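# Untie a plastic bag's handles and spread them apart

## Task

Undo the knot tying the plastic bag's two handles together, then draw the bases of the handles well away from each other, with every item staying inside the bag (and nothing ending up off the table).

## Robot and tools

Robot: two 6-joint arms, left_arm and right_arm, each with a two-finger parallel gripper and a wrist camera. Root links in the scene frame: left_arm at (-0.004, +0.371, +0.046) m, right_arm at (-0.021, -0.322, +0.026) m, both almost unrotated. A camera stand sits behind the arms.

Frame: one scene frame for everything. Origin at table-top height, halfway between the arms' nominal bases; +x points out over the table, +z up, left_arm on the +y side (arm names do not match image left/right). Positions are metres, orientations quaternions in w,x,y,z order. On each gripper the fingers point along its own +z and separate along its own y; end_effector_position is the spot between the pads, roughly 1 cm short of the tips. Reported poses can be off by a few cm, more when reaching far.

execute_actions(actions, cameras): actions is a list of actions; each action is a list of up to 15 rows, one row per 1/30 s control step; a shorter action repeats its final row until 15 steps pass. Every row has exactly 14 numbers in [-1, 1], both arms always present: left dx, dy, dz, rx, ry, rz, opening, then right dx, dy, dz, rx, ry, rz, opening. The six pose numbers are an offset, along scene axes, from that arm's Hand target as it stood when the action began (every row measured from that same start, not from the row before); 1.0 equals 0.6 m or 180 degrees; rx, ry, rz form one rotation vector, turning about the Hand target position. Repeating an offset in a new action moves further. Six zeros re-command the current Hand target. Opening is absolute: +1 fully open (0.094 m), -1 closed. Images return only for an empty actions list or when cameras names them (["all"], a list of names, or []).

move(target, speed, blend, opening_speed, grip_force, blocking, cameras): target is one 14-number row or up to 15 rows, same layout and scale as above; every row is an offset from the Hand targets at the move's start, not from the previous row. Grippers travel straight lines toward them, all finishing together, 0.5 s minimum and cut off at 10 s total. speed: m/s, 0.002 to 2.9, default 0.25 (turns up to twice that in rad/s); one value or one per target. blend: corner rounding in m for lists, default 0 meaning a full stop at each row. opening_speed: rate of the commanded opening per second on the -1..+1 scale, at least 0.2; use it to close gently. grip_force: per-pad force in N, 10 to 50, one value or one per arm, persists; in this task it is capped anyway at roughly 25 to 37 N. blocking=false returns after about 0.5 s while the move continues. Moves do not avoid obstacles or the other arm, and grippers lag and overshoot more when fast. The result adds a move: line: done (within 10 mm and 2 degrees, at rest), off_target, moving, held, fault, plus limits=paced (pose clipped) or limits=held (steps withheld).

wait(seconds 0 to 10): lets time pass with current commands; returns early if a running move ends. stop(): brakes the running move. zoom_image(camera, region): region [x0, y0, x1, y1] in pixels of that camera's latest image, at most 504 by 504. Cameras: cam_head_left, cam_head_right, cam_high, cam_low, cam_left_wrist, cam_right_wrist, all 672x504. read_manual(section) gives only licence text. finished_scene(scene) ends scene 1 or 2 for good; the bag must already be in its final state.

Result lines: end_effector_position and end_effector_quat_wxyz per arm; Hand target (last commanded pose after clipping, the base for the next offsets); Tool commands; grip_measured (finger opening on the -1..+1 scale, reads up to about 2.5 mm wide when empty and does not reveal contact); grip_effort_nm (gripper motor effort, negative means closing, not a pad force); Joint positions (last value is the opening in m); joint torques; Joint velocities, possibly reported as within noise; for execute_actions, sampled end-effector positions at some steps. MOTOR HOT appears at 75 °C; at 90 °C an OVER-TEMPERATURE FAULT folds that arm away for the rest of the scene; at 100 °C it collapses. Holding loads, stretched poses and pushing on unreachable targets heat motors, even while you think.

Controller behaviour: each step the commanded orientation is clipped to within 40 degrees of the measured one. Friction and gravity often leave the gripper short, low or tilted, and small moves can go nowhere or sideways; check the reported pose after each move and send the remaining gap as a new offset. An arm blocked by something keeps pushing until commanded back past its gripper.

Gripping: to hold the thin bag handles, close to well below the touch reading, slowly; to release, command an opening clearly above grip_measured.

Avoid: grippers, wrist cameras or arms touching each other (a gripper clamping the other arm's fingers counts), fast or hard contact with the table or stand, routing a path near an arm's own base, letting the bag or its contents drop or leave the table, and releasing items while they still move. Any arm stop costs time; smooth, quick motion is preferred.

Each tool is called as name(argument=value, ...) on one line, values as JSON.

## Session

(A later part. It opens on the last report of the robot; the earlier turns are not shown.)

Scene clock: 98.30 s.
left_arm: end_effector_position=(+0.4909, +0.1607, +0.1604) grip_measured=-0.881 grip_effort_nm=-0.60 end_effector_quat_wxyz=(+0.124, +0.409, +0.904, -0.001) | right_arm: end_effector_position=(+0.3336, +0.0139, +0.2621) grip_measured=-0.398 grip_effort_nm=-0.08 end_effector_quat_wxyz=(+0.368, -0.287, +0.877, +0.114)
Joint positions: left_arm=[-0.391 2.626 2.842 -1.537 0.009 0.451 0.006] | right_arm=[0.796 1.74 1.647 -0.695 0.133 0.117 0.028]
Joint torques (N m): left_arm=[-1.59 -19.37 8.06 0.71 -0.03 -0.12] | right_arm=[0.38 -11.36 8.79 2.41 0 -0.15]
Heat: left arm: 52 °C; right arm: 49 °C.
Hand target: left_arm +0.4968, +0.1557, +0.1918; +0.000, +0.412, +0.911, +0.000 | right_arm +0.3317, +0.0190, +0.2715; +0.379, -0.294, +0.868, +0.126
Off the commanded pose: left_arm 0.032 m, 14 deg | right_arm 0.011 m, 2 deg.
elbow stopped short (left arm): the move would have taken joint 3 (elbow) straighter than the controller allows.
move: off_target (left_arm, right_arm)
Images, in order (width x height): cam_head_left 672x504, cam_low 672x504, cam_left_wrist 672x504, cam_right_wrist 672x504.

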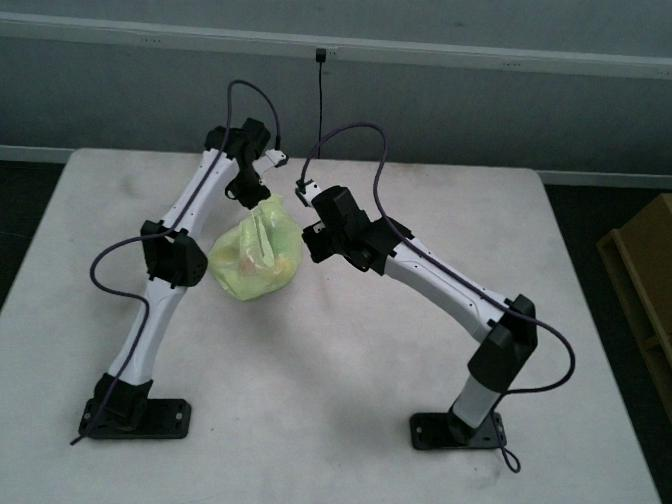

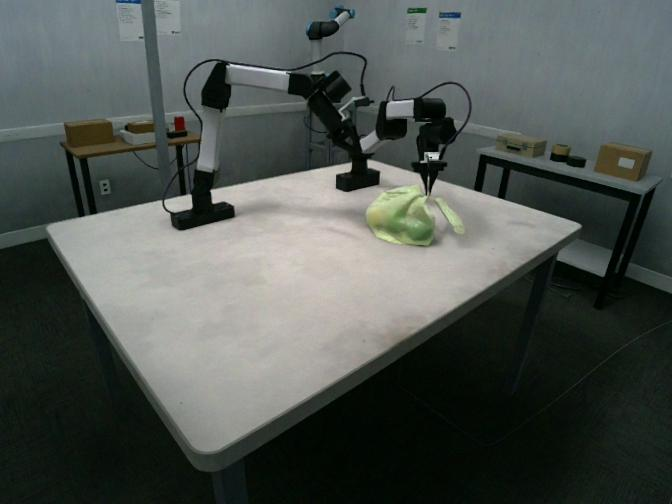

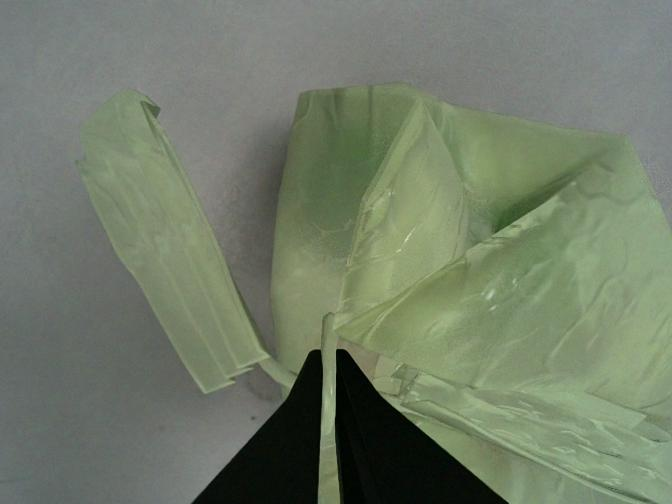

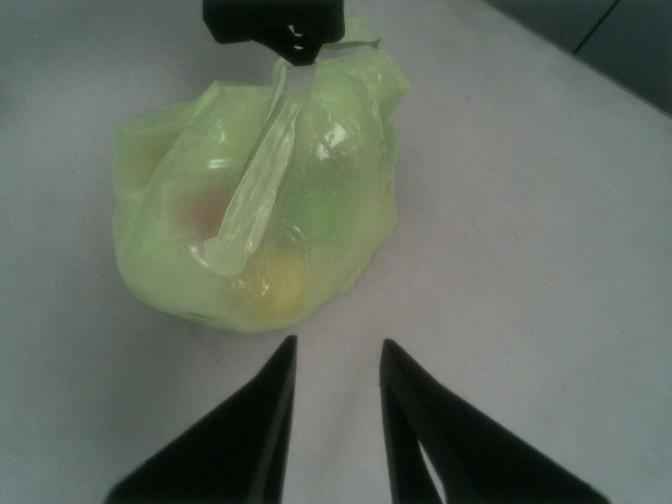

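move(target=[-0.111,-0.01,0.04,0,0,0.42,-1,-0.02,-0.04,0.03,0,0,0,-0.4], speed=0.1, cameras=["cam_left_wrist","cam_right_wrist","cam_high"])

zoom_image(camera="cam_right_wrist", region=[170, 50, 420, 300])

zoom_image(camera="cam_left_wrist", region=[220, 260, 420, 460])

Scene clock: 110.63 s.
left_arm: end_effector_position=(+0.4370, +0.1507, +0.1954) grip_measured=-0.881 grip_effort_nm=-0.60 end_effector_quat_wxyz=(+0.075, -0.230, +0.969, -0.056) | right_arm: end_effector_position=(+0.3254, +0.0019, +0.2844) grip_measured=-0.398 grip_effort_nm=-0.08 end_effector_quat_wxyz=(+0.380, -0.289, +0.870, +0.123)
Joint positions: left_arm=[-0.459 2.408 2.587 -1.562 -0.011 -0.931 0.006] | right_arm=[0.785 1.673 1.636 -0.717 0.116 0.101 0.028]
Joint torques (N m): left_arm=[-1.36 -18.59 5.18 0.41 0.04 -0.08] | right_arm=[-0.62 -12.48 7.47 2 -0.02 -0.14]
Heat: left arm: 58 °C; right arm: 51 °C.
Hand target: left_arm +0.4302, +0.1498, +0.2158; +0.000, -0.233, +0.972, +0.000 | right_arm +0.3197, -0.0049, +0.2895; +0.379, -0.294, +0.868, +0.126
Off the commanded pose: left_arm 0.022 m, 11 deg | right_arm 0.010 m, 1 deg.
elbow stopped short (left arm): the move would have taken joint 3 (elbow) straighter than the controller allows.
joint sent to its limit (left arm) — joint 4 (wrist pitch), lower limit. The joint targets are off in orientation, not in position.
move: off_target (left_arm)
Images, in order (width x height): cam_high 672x504, cam_left_wrist 672x504, cam_right_wrist 672x504.

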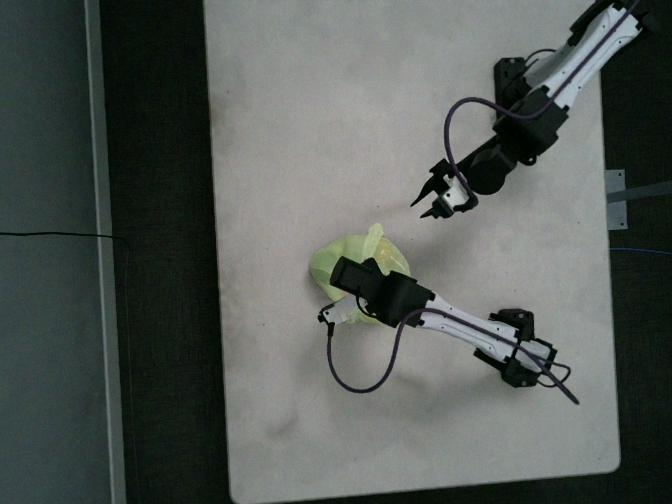

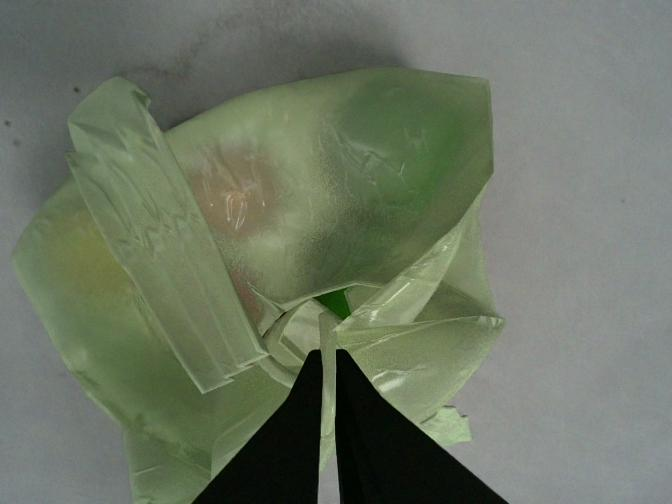

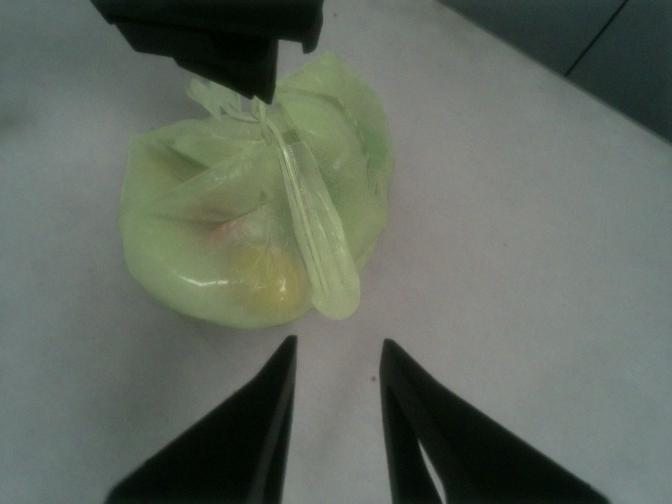

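Scaled by 2.016 from the camera's 672x504 image, which has a finer 960x720 frame.

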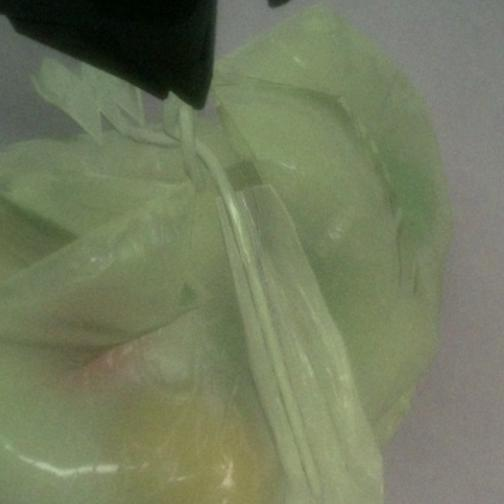

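Scaled by 2.520 from the camera's 672x504 image, which has a finer 960x720 frame.

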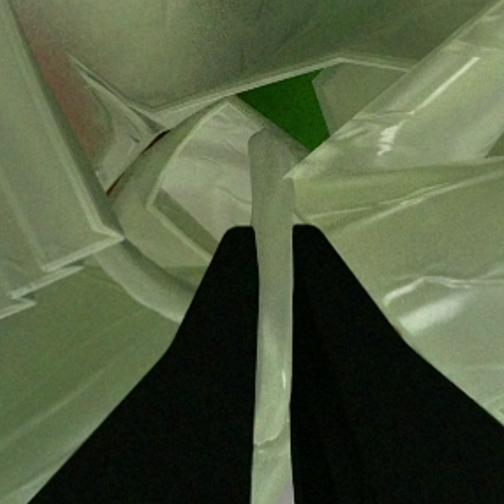

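zoom_image(camera="cam_right_wrist", region=[200, 60, 320, 180])

Scaled by 4.200 from the camera's 672x504 image, which has a finer 960x720 frame.

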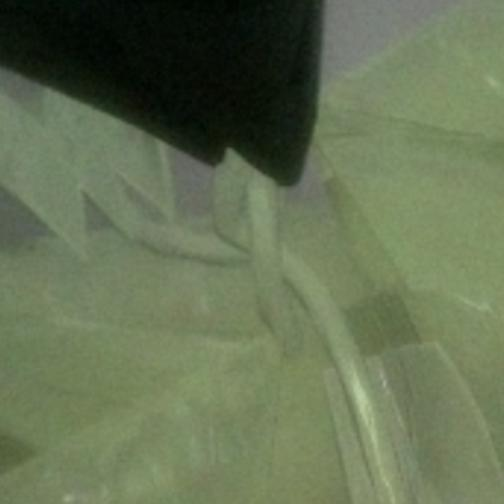

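move(target=[0,0,0,0,0,0,-1,0.115,0.178,-0.155,0.087,-0.116,0,-0.4], speed=0.15, cameras=["cam_right_wrist","cam_left_wrist","cam_high"])

zoom_image(camera="cam_right_wrist", region=[220, 150, 470, 400])

Scene clock: 129.07 s.
left_arm: end_effector_position=(+0.4370, +0.1506, +0.1954) grip_measured=-0.881 grip_effort_nm=-0.60 end_effector_quat_wxyz=(+0.075, -0.230, +0.969, -0.056) | right_arm: end_effector_position=(+0.3892, +0.1009, +0.2037) grip_measured=-0.398 grip_effort_nm=-0.08 end_effector_quat_wxyz=(+0.564, -0.255, +0.761, +0.194)
Joint positions: left_arm=[-0.459 2.408 2.587 -1.562 -0.011 -0.932 0.006] | right_arm=[0.848 1.982 1.306 0.379 0.193 0.068 0.028]
Joint torques (N m): left_arm=[-1.35 -18.58 5.22 0.41 0.02 -0.11] | right_arm=[0.42 -11.11 7.82 2.82 0.24 -0.15]
Heat: left arm: 59 °C; right arm: 52 °C.
Hand target: left_arm +0.4302, +0.1499, +0.2158; +0.000, -0.233, +0.972, +0.000 | right_arm +0.3888, +0.1018, +0.1966; +0.566, -0.257, +0.760, +0.187
Off the commanded pose: left_arm 0.022 m, 11 deg | right_arm 0.007 m, 1 deg.
joint sent to its limit (left arm) — joint 4 (wrist pitch), lower limit. The joint targets are off in orientation, not in position.
move: off_target (left_arm)
Images, in order (width x height): cam_high 672x504, cam_left_wrist 672x504, cam_right_wrist 672x504.

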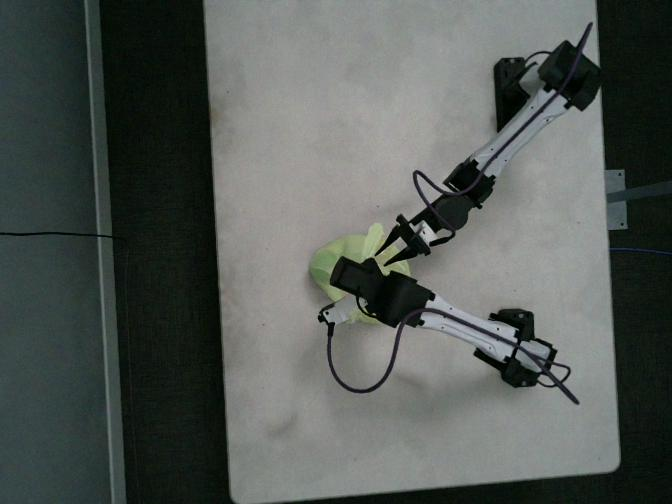

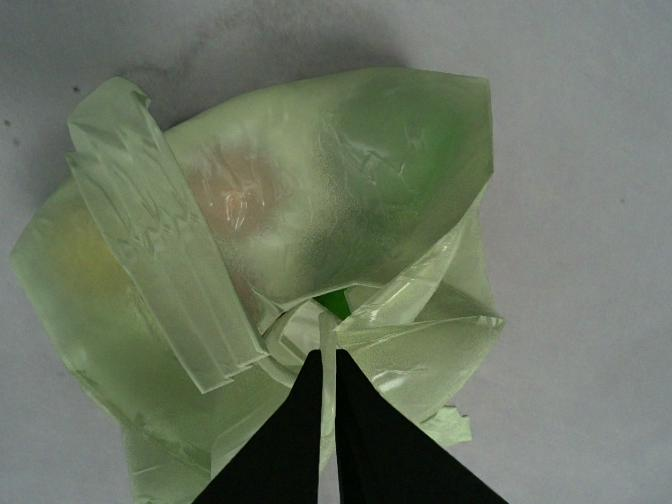

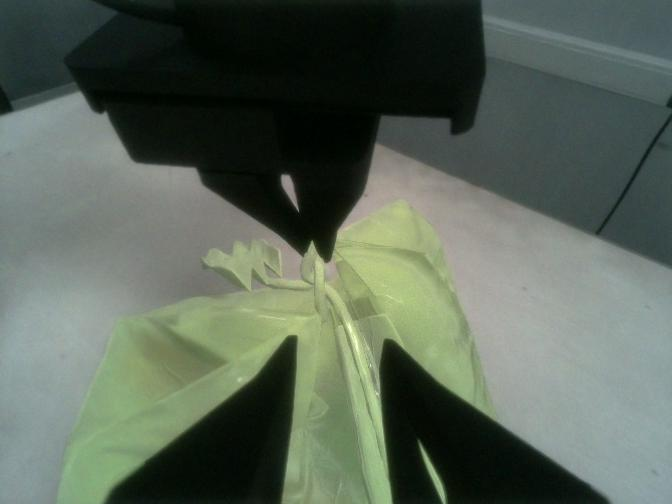

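Scaled by 2.016 from the camera's 672x504 image, which has a finer 960x720 frame.

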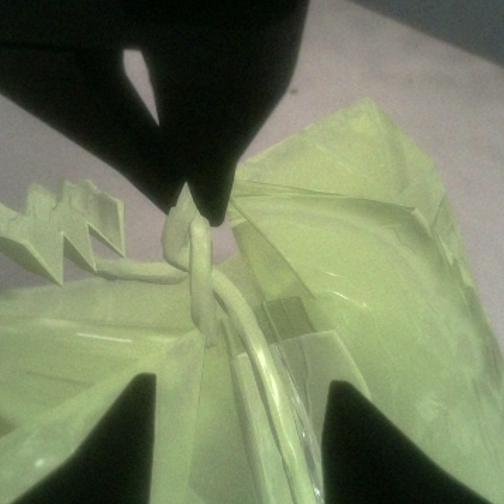

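move(target=[0,0,0,0,0,0,-1,0.039,0.048,-0.049,0,0,0,-0.65], speed=0.12, cameras=["cam_right_wrist"])

zoom_image(camera="cam_right_wrist", region=[220, 200, 470, 450])

Scene clock: 139.63 s.
left_arm: end_effector_position=(+0.4370, +0.1506, +0.1954) grip_measured=-0.881 grip_effort_nm=-0.60 end_effector_quat_wxyz=(+0.075, -0.230, +0.969, -0.056) | right_arm: end_effector_position=(+0.4084, +0.1234, +0.1603) grip_measured=-0.648 grip_effort_nm=-0.08 end_effector_quat_wxyz=(+0.553, -0.259, +0.769, +0.187)
Joint positions: left_arm=[-0.459 2.408 2.587 -1.562 -0.011 -0.932 0.006] | right_arm=[0.849 2.152 1.412 0.41 0.196 0.068 0.017]
Joint torques (N m): left_arm=[-1.35 -18.59 5.19 0.41 0.01 -0.11] | right_arm=[0.54 -12.04 11.11 2.81 0.25 -0.13]
Heat: left arm: 61 °C; right arm: 53 °C.
Hand target: left_arm +0.4302, +0.1499, +0.2158; +0.000, -0.233, +0.972, +0.000 | right_arm +0.4121, +0.1307, +0.1671; +0.566, -0.257, +0.760, +0.187
Off the commanded pose: left_arm 0.022 m, 11 deg | right_arm 0.011 m, 2 deg.
joint sent to its limit (left arm) — joint 4 (wrist pitch), lower limit. The joint targets are off in orientation, not in position.
move: off_target (left_arm, right_arm)
Images, in order (width x height): cam_right_wrist 672x504.

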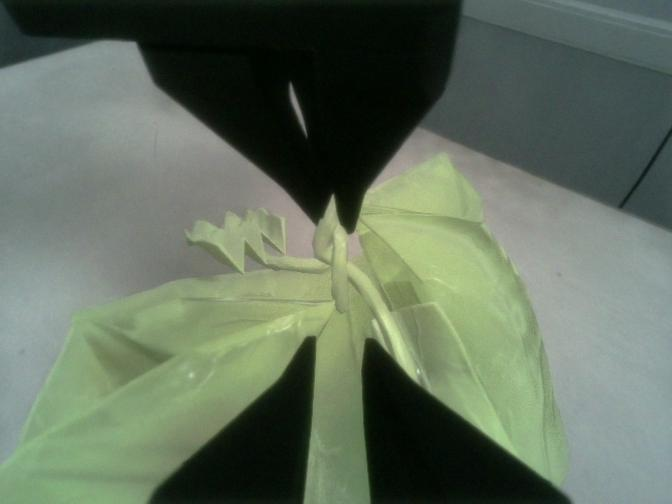

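Scaled by 2.016 from the camera's 672x504 image, which has a finer 960x720 frame.

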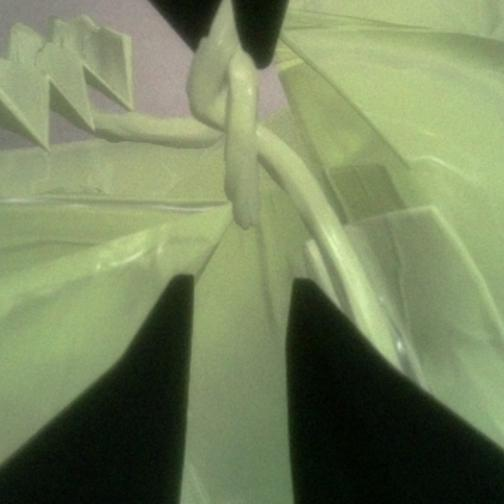

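move(target=[[0,0,0,0,0,0,-1,0.0407,0.038,-0.012,0,0,0,-0.65],[0,0,0,0,0,0,-1,0.0407,0.038,-0.012,0,0,0,-1]], speed=0.08, cameras=["cam_right_wrist"])

zoom_image(camera="cam_right_wrist", region=[220, 200, 470, 450])

Scene clock: 147.57 s.
left_arm: end_effector_position=(+0.4371, +0.1515, +0.1970) grip_measured=-0.881 grip_effort_nm=-0.60 end_effector_quat_wxyz=(+0.078, -0.230, +0.968, -0.055) | right_arm: end_effector_position=(+0.4315, +0.1499, +0.1575) grip_measured=-0.991 grip_effort_nm=-0.52 end_effector_quat_wxyz=(+0.561, -0.256, +0.764, +0.191)
Joint positions: left_arm=[-0.459 2.405 2.587 -1.563 -0.016 -0.932 0.006] | right_arm=[0.849 2.281 1.597 0.375 0.196 0.066 0]
Joint torques (N m): left_arm=[-1.37 -18.28 5.19 0.42 0.06 -0.11] | right_arm=[-0.13 -13.23 11.62 2.53 0.16 -0.13]
Heat: left arm: 62 °C; right arm: 55 °C.
Hand target: left_arm +0.4302, +0.1499, +0.2157; +0.000, -0.233, +0.972, +0.000 | right_arm +0.4365, +0.1535, +0.1599; +0.566, -0.257, +0.760, +0.187
Off the commanded pose: left_arm 0.020 m, 11 deg | right_arm 0.007 m, 1 deg.
joint sent to its limit (left arm) — joint 4 (wrist pitch), lower limit. The joint targets are off in orientation, not in position.
move: off_target (left_arm)
Images, in order (width x height): cam_right_wrist 672x504.

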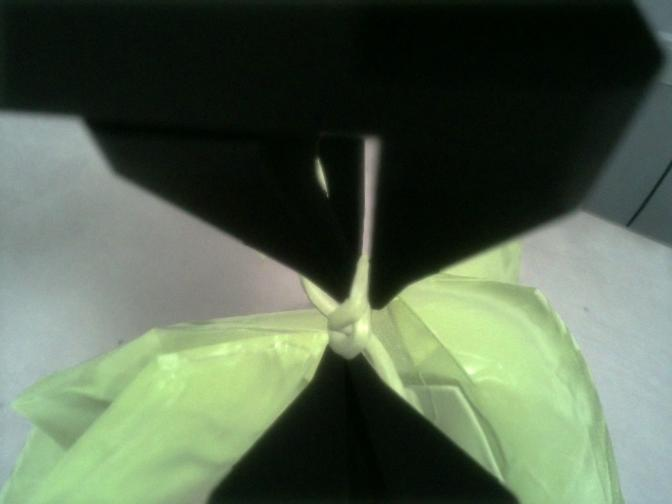

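Scaled by 2.016 from the camera's 672x504 image, which has a finer 960x720 frame.

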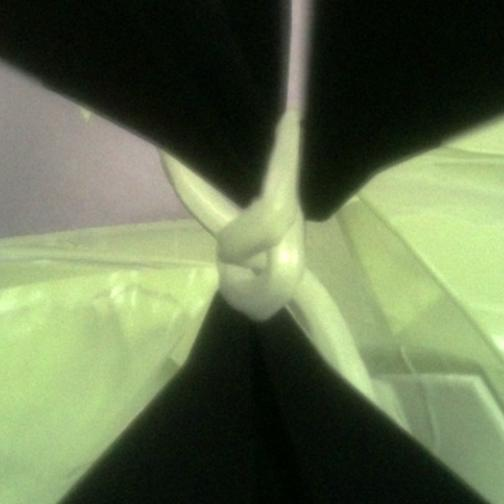

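move(target=[[0,0,0,0,0,0,-1,0,0,0,0,0,0,-0.6],[0,0,0,0,0,0,-1,-0.03,-0.025,0.008,0,0,0,-0.6]], speed=0.1, cameras=["cam_right_wrist","cam_left_wrist"])

zoom_image(camera="cam_right_wrist", region=[220, 200, 470, 450])

Scene clock: 153.80 s.
left_arm: end_effector_position=(+0.4367, +0.1507, +0.1970) grip_measured=-0.881 grip_effort_nm=-0.60 end_effector_quat_wxyz=(+0.076, -0.230, +0.969, -0.057) | right_arm: end_effector_position=(+0.4214, +0.1382, +0.1397) grip_measured=-0.601 grip_effort_nm=0.08 end_effector_quat_wxyz=(+0.547, -0.262, +0.774, +0.182)
Joint positions: left_arm=[-0.459 2.405 2.587 -1.563 -0.011 -0.932 0.006] | right_arm=[0.849 2.253 1.51 0.395 0.196 0.066 0.019]
Joint torques (N m): left_arm=[-1.33 -18.26 5.16 0.42 0 -0.11] | right_arm=[0.54 -18.85 7.49 2.79 0.24 -0.11]
Heat: left arm: 64 °C; right arm: 57 °C.
Hand target: left_arm +0.4302, +0.1499, +0.2157; +0.000, -0.233, +0.972, +0.000 | right_arm +0.4185, +0.1385, +0.1648; +0.566, -0.257, +0.760, +0.187
Off the commanded pose: left_arm 0.020 m, 11 deg | right_arm 0.025 m, 3 deg.
joint sent to its limit (left arm) — joint 4 (wrist pitch), lower limit. The joint targets are off in orientation, not in position.
move: off_target (left_arm, right_arm)
Images, in order (width x height): cam_left_wrist 672x504, cam_right_wrist 672x504.

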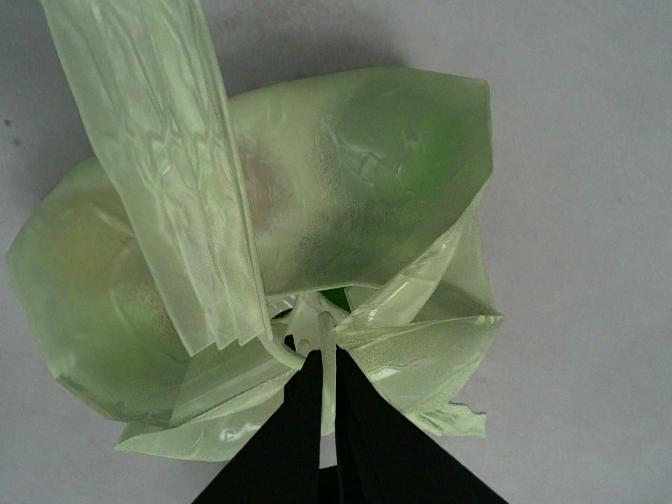

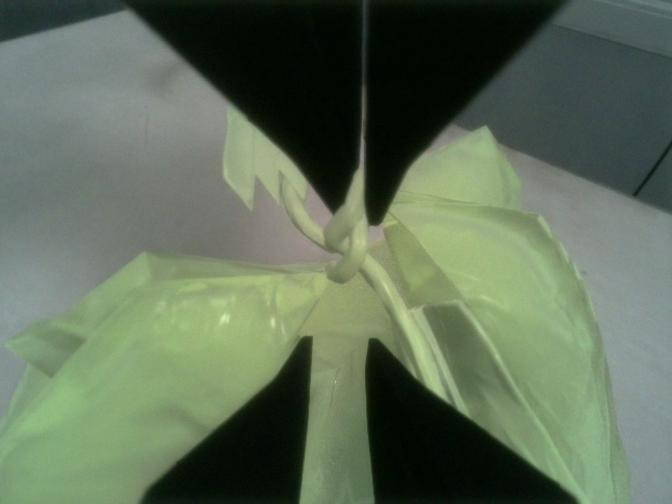

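Scaled by 2.016 from the camera's 672x504 image, which has a finer 960x720 frame.

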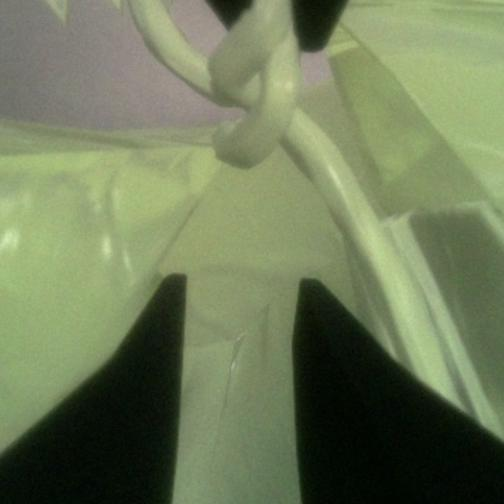

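move(target=[0,0,-0.045,0,0,0,-1,-0.035,-0.035,0.06,0,0,0,-0.6], speed=0.12, cameras=["cam_right_wrist","cam_left_wrist"])

zoom_image(camera="cam_right_wrist", region=[220, 200, 470, 450])

Scene clock: 159.60 s.
left_arm: end_effector_position=(+0.4344, +0.1517, +0.1922) grip_measured=-0.881 grip_effort_nm=-0.60 end_effector_quat_wxyz=(+0.069, -0.231, +0.969, -0.052) | right_arm: end_effector_position=(+0.4034, +0.1204, +0.1882) grip_measured=-0.601 grip_effort_nm=0.08 end_effector_quat_wxyz=(+0.562, -0.257, +0.763, +0.191)
Joint positions: left_arm=[-0.459 2.405 2.57 -1.563 -0.01 -0.933 0.006] | right_arm=[0.853 2.088 1.41 0.371 0.2 0.066 0.019]
Joint torques (N m): left_arm=[-1.35 -14.09 5.22 0.4 0.01 -0.11] | right_arm=[0.61 -17.21 7.56 2.37 0.26 -0.1]
Heat: left arm: 66 °C; right arm: 61 °C.
Hand target: left_arm +0.4302, +0.1498, +0.1888; +0.000, -0.233, +0.972, +0.000 | right_arm +0.3975, +0.1176, +0.2009; +0.566, -0.257, +0.760, +0.187
Off the commanded pose: left_arm 0.006 m, 10 deg | right_arm 0.014 m, 1 deg.
joint sent to its limit (left arm) — joint 4 (wrist pitch), lower limit. The joint targets are off in orientation, not in position.
move: off_target (left_arm, right_arm)
Images, in order (width x height): cam_left_wrist 672x504, cam_right_wrist 672x504.

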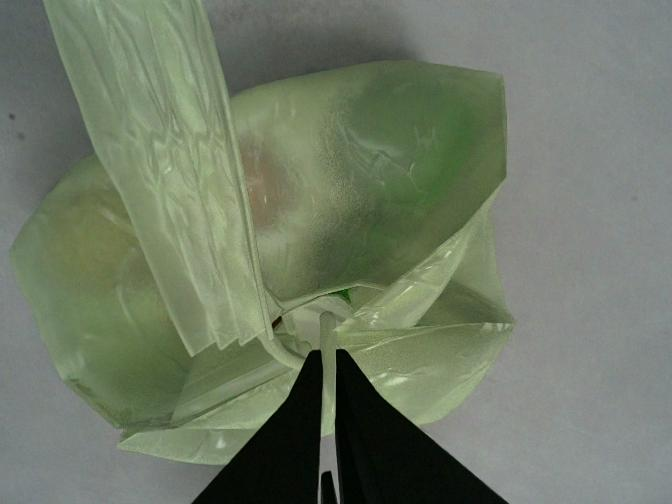

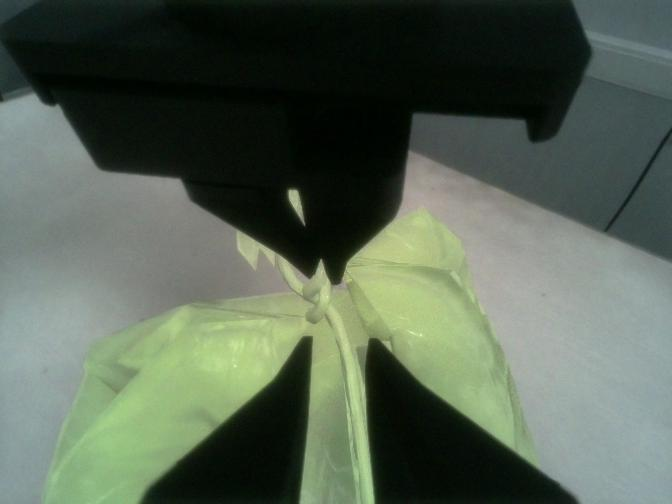

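Scaled by 2.016 from the camera's 672x504 image, which has a finer 960x720 frame.

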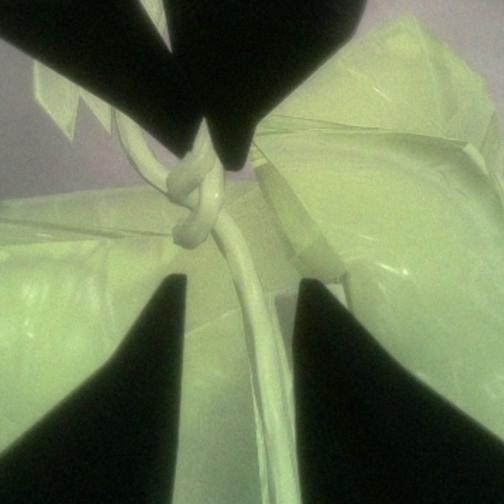

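move(target=[0,0.03,0.04,-0.23,0,0,-1,-0.06,-0.08,0.075,-0.06,0.08,0,-0.6], speed=0.12, cameras=["cam_right_wrist","cam_left_wrist"])

zoom_image(camera="cam_right_wrist", region=[220, 120, 420, 320])

Scene clock: 167.17 s.
left_arm: end_effector_position=(+0.4312, +0.1674, +0.1921) grip_measured=-0.881 grip_effort_nm=-0.60 end_effector_quat_wxyz=(-0.104, -0.230, +0.910, -0.329) | right_arm: end_effector_position=(+0.3601, +0.0715, +0.2178) grip_measured=-0.601 grip_effort_nm=0.08 end_effector_quat_wxyz=(+0.425, -0.295, +0.846, +0.129)
Joint positions: left_arm=[-0.195 2.283 2.196 -1.362 0.695 -0.742 0.006] | right_arm=[0.848 1.888 1.561 -0.335 0.18 0.099 0.019]
Joint torques (N m): left_arm=[-0.57 -18.1 5.49 0.47 0.48 0.08] | right_arm=[-0.85 -15.36 11.66 2.13 0 0.09]
Heat: left arm: 66 °C; right arm: 63 °C.
Hand target: left_arm +0.4302, +0.1678, +0.2127; -0.082, -0.218, +0.910, -0.344 | right_arm +0.3616, +0.0694, +0.2457; +0.440, -0.284, +0.840, +0.146
Off the commanded pose: left_arm 0.021 m, 3 deg | right_arm 0.028 m, 3 deg.
move: off_target (left_arm, right_arm)
Images, in order (width x height): cam_left_wrist 672x504, cam_right_wrist 672x504.

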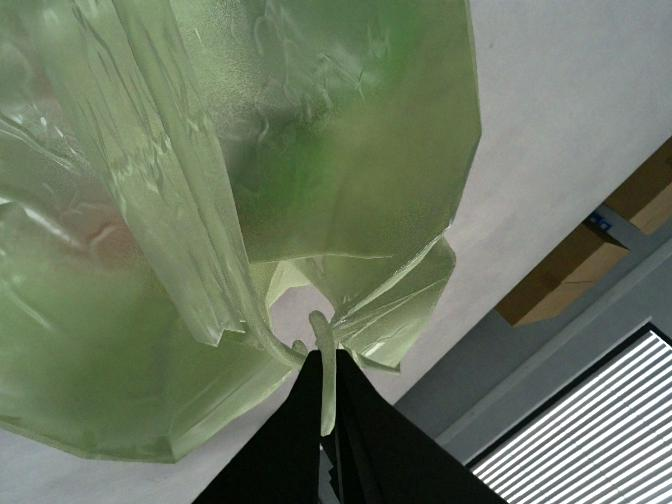

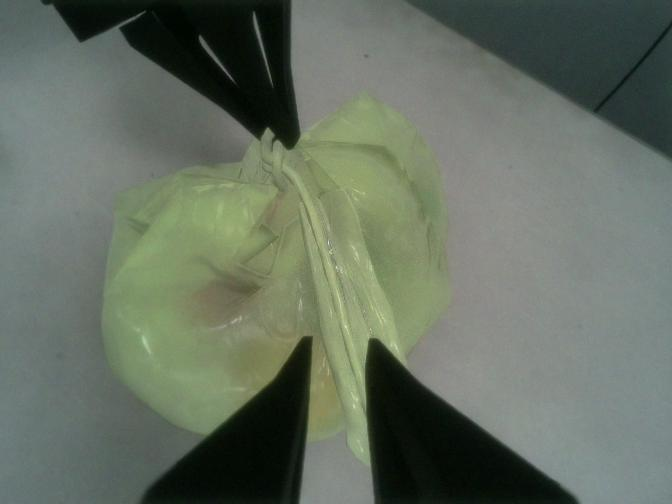

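Scaled by 2.520 from the camera's 672x504 image, which has a finer 960x720 frame.

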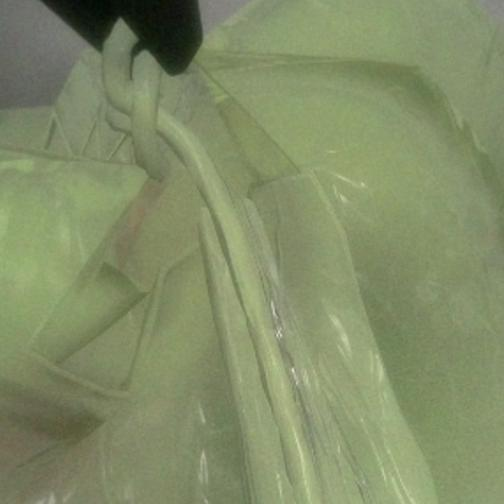

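move(target=[0,0,0,0,0,0,-1,0.051,0.105,-0.066,0,0,0,-0.6], speed=0.12, cameras=["cam_right_wrist"])

zoom_image(camera="cam_right_wrist", region=[220, 160, 470, 410])

Scene clock: 176.40 s.
left_arm: end_effector_position=(+0.4312, +0.1673, +0.1921) grip_measured=-0.881 grip_effort_nm=-0.60 end_effector_quat_wxyz=(-0.104, -0.230, +0.910, -0.329) | right_arm: end_effector_position=(+0.3882, +0.1274, +0.2014) grip_measured=-0.601 grip_effort_nm=0.08 end_effector_quat_wxyz=(+0.432, -0.292, +0.841, +0.144)
Joint positions: left_arm=[-0.195 2.283 2.196 -1.361 0.695 -0.742 0.006] | right_arm=[0.875 2.123 1.814 -0.329 0.184 0.122 0.019]
Joint torques (N m): left_arm=[-0.59 -18.13 5.52 0.5 0.48 0.07] | right_arm=[0.32 -12.42 11.74 2.39 0.29 0.09]
Heat: left arm: 72 °C; right arm: 66 °C.
Hand target: left_arm +0.4303, +0.1678, +0.2127; -0.082, -0.218, +0.910, -0.344 | right_arm +0.3921, +0.1325, +0.2061; +0.440, -0.284, +0.840, +0.146
Off the commanded pose: left_arm 0.021 m, 3 deg | right_arm 0.008 m, 1 deg.
move: off_target (left_arm)
Images, in order (width x height): cam_right_wrist 672x504.

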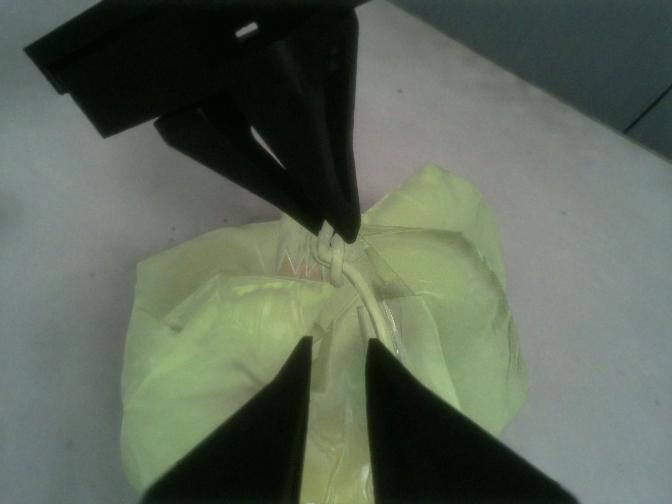

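Scaled by 2.016 from the camera's 672x504 image, which has a finer 960x720 frame.

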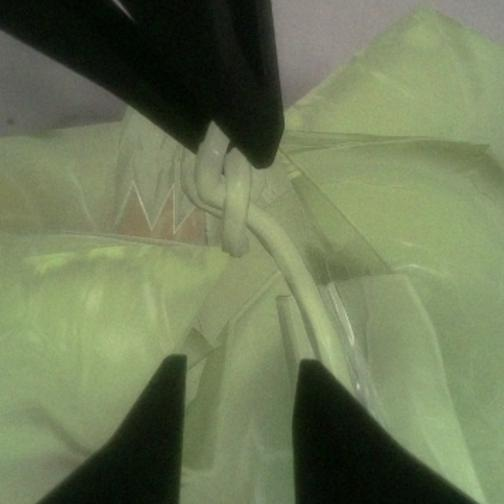

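move(target=[[0,0,0,0,0,0,-1,0.048,0.046,-0.06,0,0,0,-0.65],[0,0,0,0,0,0,-1,0.048,0.046,-0.06,0,0,0,-1]], speed=0.1, cameras=["cam_right_wrist"])

zoom_image(camera="cam_right_wrist", region=[220, 200, 470, 450])

Scene clock: 186.80 s.
left_arm: end_effector_position=(+0.4318, +0.1672, +0.1941) grip_measured=-0.881 grip_effort_nm=-0.60 end_effector_quat_wxyz=(-0.100, -0.228, +0.910, -0.331) | right_arm: end_effector_position=(+0.4124, +0.1567, +0.1646) grip_measured=-0.991 grip_effort_nm=-0.52 end_effector_quat_wxyz=(+0.428, -0.293, +0.843, +0.142)
Joint positions: left_arm=[-0.195 2.279 2.196 -1.358 0.695 -0.742 0.006] | right_arm=[0.875 2.312 1.982 -0.318 0.184 0.123 0]
Joint torques (N m): left_arm=[-0.61 -17.72 5.52 0.47 0.47 0.06] | right_arm=[-0.53 -13.67 11.96 2.5 0.2 0.02]
Heat: left arm: 75 °C; right arm: 65 °C. Fold the left arm in close to its base, or ease its load, before you think long.
Hand target: left_arm +0.4302, +0.1677, +0.2128; -0.082, -0.218, +0.910, -0.344 | right_arm +0.4209, +0.1601, +0.1701; +0.440, -0.284, +0.840, +0.146
Off the commanded pose: left_arm 0.019 m, 3 deg | right_arm 0.011 m, 2 deg.
MOTOR HOT: joint 2 (shoulder) of the left arm reports 75 °C; the controller's stop level is 90 °C. To cool a motor, set the load down, stop pushing, or move to a pose that needs little force.
move: off_target (left_arm, right_arm); target 2's new opening was sent with right_arm's hand 0.011 m and 2 deg from that target
Images, in order (width x height): cam_right_wrist 672x504.

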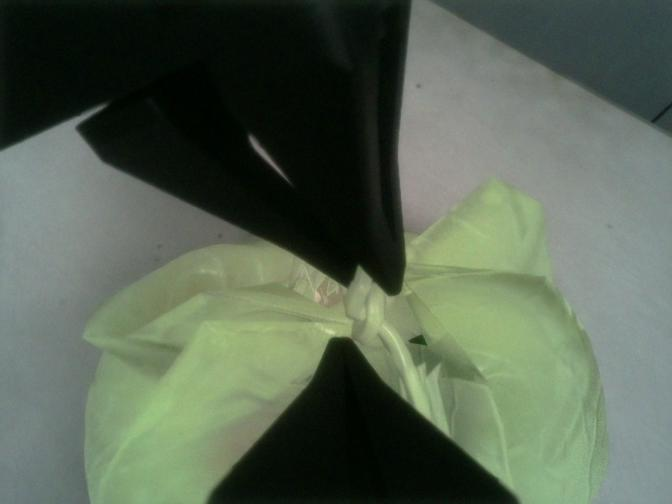

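Scaled by 2.016 from the camera's 672x504 image, which has a finer 960x720 frame.

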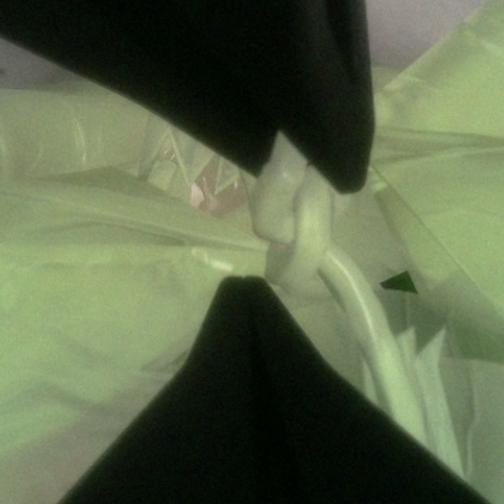

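move(target=[[0,0,-0.025,0,0,0,-1,0,0,0,0,0,0,-0.6],[0,0,-0.025,0,0,0,-1,0.01,-0.015,0.0,0,0,0,-0.6],[0,0,-0.025,0,0,0,-1,0.04,0.0165,-0.055,0,0,0,-0.6]], speed=0.12, cameras=["cam_right_wrist"])

zoom_image(camera="cam_right_wrist", region=[220, 200, 470, 450])

Scene clock: 194.90 s.
left_arm: end_effector_position=(+0.4354, +0.1709, +0.1787) grip_measured=-0.881 grip_effort_nm=-0.60 end_effector_quat_wxyz=(-0.092, -0.230, +0.911, -0.331) | right_arm: end_effector_position=(+0.4374, +0.1662, +0.1367) grip_measured=-0.601 grip_effort_nm=0.07 end_effector_quat_wxyz=(+0.434, -0.284, +0.844, +0.140)
Joint positions: left_arm=[-0.188 2.265 2.113 -1.276 0.689 -0.742 0.006] | right_arm=[0.855 2.437 2.085 -0.284 0.182 0.121 0.019]
Joint torques (N m): left_arm=[-1.29 -17.62 5.68 0.38 0.54 0.08] | right_arm=[-0.76 -13.98 12.01 2.48 0.04 -0.11]
Heat: left arm: 74 °C; right arm: 64 °C. Fold the left arm in close to its base, or ease its load, before you think long.
Hand target: left_arm +0.4302, +0.1677, +0.1979; -0.082, -0.218, +0.910, -0.344 | right_arm +0.4449, +0.1700, +0.1373; +0.440, -0.284, +0.840, +0.146
Off the commanded pose: left_arm 0.020 m, 2 deg | right_arm 0.008 m, 1 deg.
MOTOR HOT: still on. Joint 2 (shoulder) of the left arm reports 74 °C.
move: off_target (left_arm)
Images, in order (width x height): cam_right_wrist 672x504.

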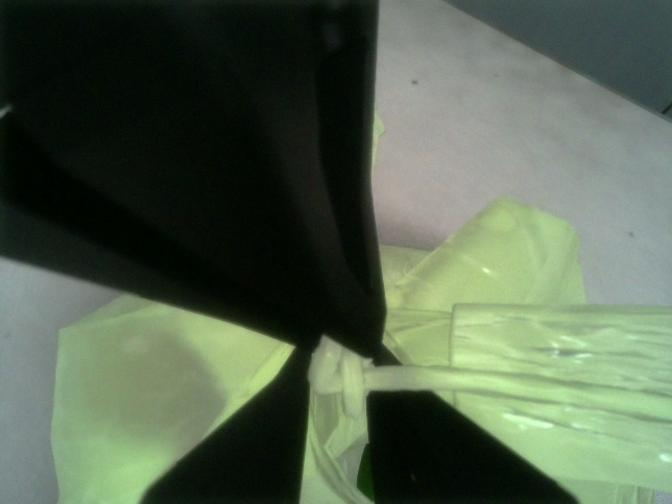

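Scaled by 2.016 from the camera's 672x504 image, which has a finer 960x720 frame.

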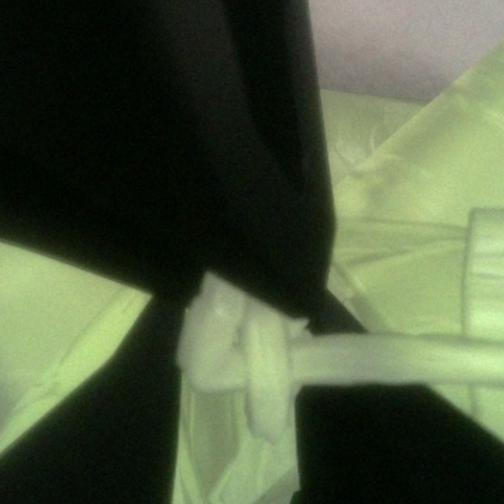

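move(target=[0,0,0,0,0,0,-1,-0.043,-0.03,0.048,0,0,0,-0.6], speed=0.1, cameras=["cam_right_wrist"])

zoom_image(camera="cam_right_wrist", region=[220, 200, 470, 450])

Scene clock: 204.67 s.
left_arm: end_effector_position=(+0.4351, +0.1698, +0.1795) grip_measured=-0.881 grip_effort_nm=-0.60 end_effector_quat_wxyz=(-0.094, -0.230, +0.909, -0.334) | right_arm: end_effector_position=(+0.4242, +0.1508, +0.1461) grip_measured=-0.601 grip_effort_nm=0.07 end_effector_quat_wxyz=(+0.428, -0.286, +0.846, +0.137)
Joint positions: left_arm=[-0.188 2.265 2.113 -1.276 0.697 -0.742 0.006] | right_arm=[0.855 2.341 1.964 -0.274 0.182 0.121 0.019]
Joint torques (N m): left_arm=[-1.33 -17.66 5.71 0.37 0.47 0.07] | right_arm=[0.61 -19.89 7.53 2.42 0.16 -0.01]
Heat: left arm: 75 °C; right arm: 66 °C. Fold the left arm in close to its base, or ease its load, before you think long.
Hand target: left_arm +0.4302, +0.1677, +0.1979; -0.082, -0.218, +0.910, -0.344 | right_arm +0.4191, +0.1520, +0.1660; +0.440, -0.284, +0.840, +0.146
Off the commanded pose: left_arm 0.019 m, 2 deg | right_arm 0.021 m, 2 deg.
MOTOR HOT: still on. Joint 2 (shoulder) of the left arm reports 75 °C.
move: off_target (left_arm, right_arm)
Images, in order (width x height): cam_right_wrist 672x504.

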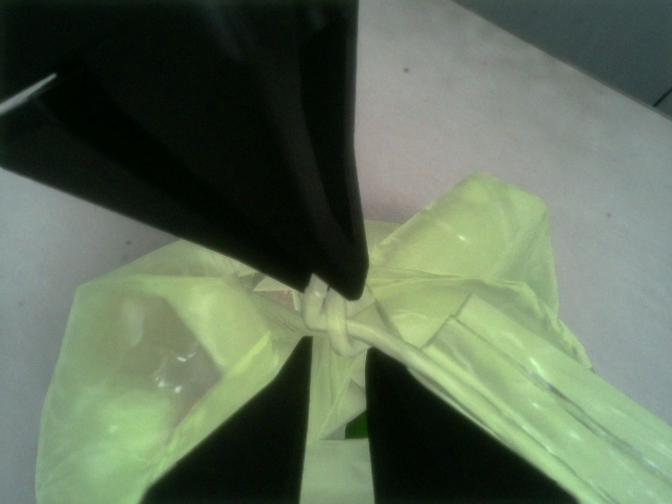

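Scaled by 2.016 from the camera's 672x504 image, which has a finer 960x720 frame.

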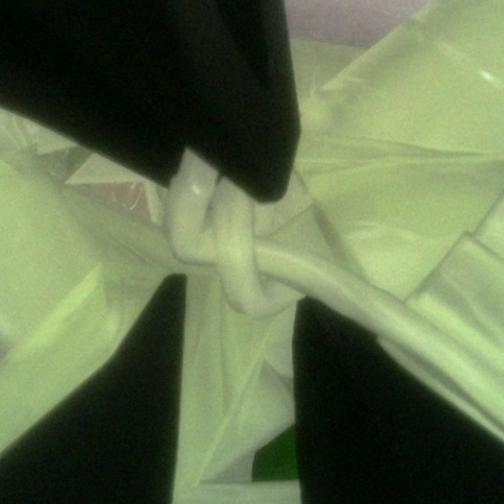

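move(target=[[0,0,0,0,0,0,-1,0.032,0.005,-0.051,0,0,0,-0.55],[0,0,0,0,0,0,-1,0.032,0.005,-0.051,0,0,0,-1]], speed=0.1, cameras=["cam_right_wrist"])

zoom_image(camera="cam_right_wrist", region=[220, 200, 470, 450])

Scene clock: 214.77 s.
left_arm: end_effector_position=(+0.4352, +0.1698, +0.1799) grip_measured=-0.881 grip_effort_nm=-0.60 end_effector_quat_wxyz=(-0.093, -0.229, +0.909, -0.334) | right_arm: end_effector_position=(+0.4329, +0.1528, +0.1384) grip_measured=-0.932 grip_effort_nm=-0.55 end_effector_quat_wxyz=(+0.436, -0.281, +0.843, +0.143)
Joint positions: left_arm=[-0.188 2.264 2.113 -1.275 0.697 -0.742 0.006] | right_arm=[0.844 2.369 1.964 -0.225 0.174 0.12 0.003]
Joint torques (N m): left_arm=[-1.33 -17.5 5.71 0.36 0.46 0.07] | right_arm=[-0.61 -14.08 10.06 2.59 0.04 -0.14]
Heat: left arm: 75 °C; right arm: 71 °C. Fold the left arm in close to its base, or ease its load, before you think long.
Hand target: left_arm +0.4302, +0.1677, +0.1978; -0.082, -0.218, +0.910, -0.344 | right_arm +0.4383, +0.1550, +0.1353; +0.440, -0.284, +0.840, +0.146
Off the commanded pose: left_arm 0.019 m, 2 deg | right_arm 0.007 m, 1 deg.
MOTOR HOT: still on. Joint 2 (shoulder) of the left arm reports 75 °C.
move: off_target (left_arm)
Images, in order (width x height): cam_right_wrist 672x504.

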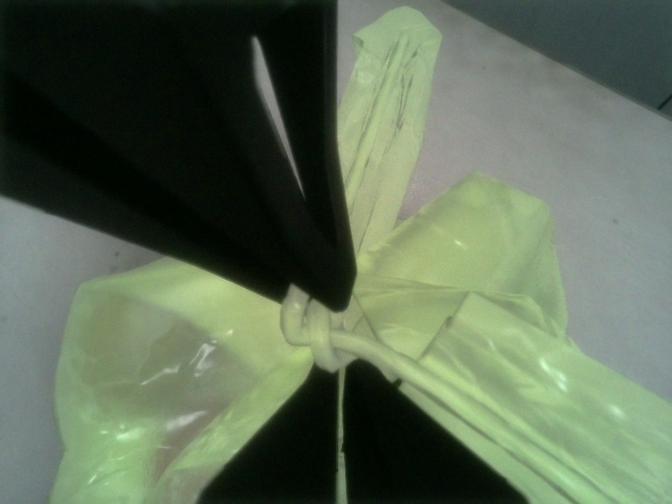

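Scaled by 2.016 from the camera's 672x504 image, which has a finer 960x720 frame.

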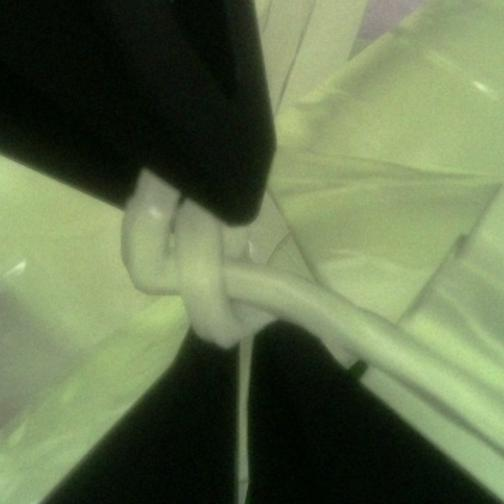

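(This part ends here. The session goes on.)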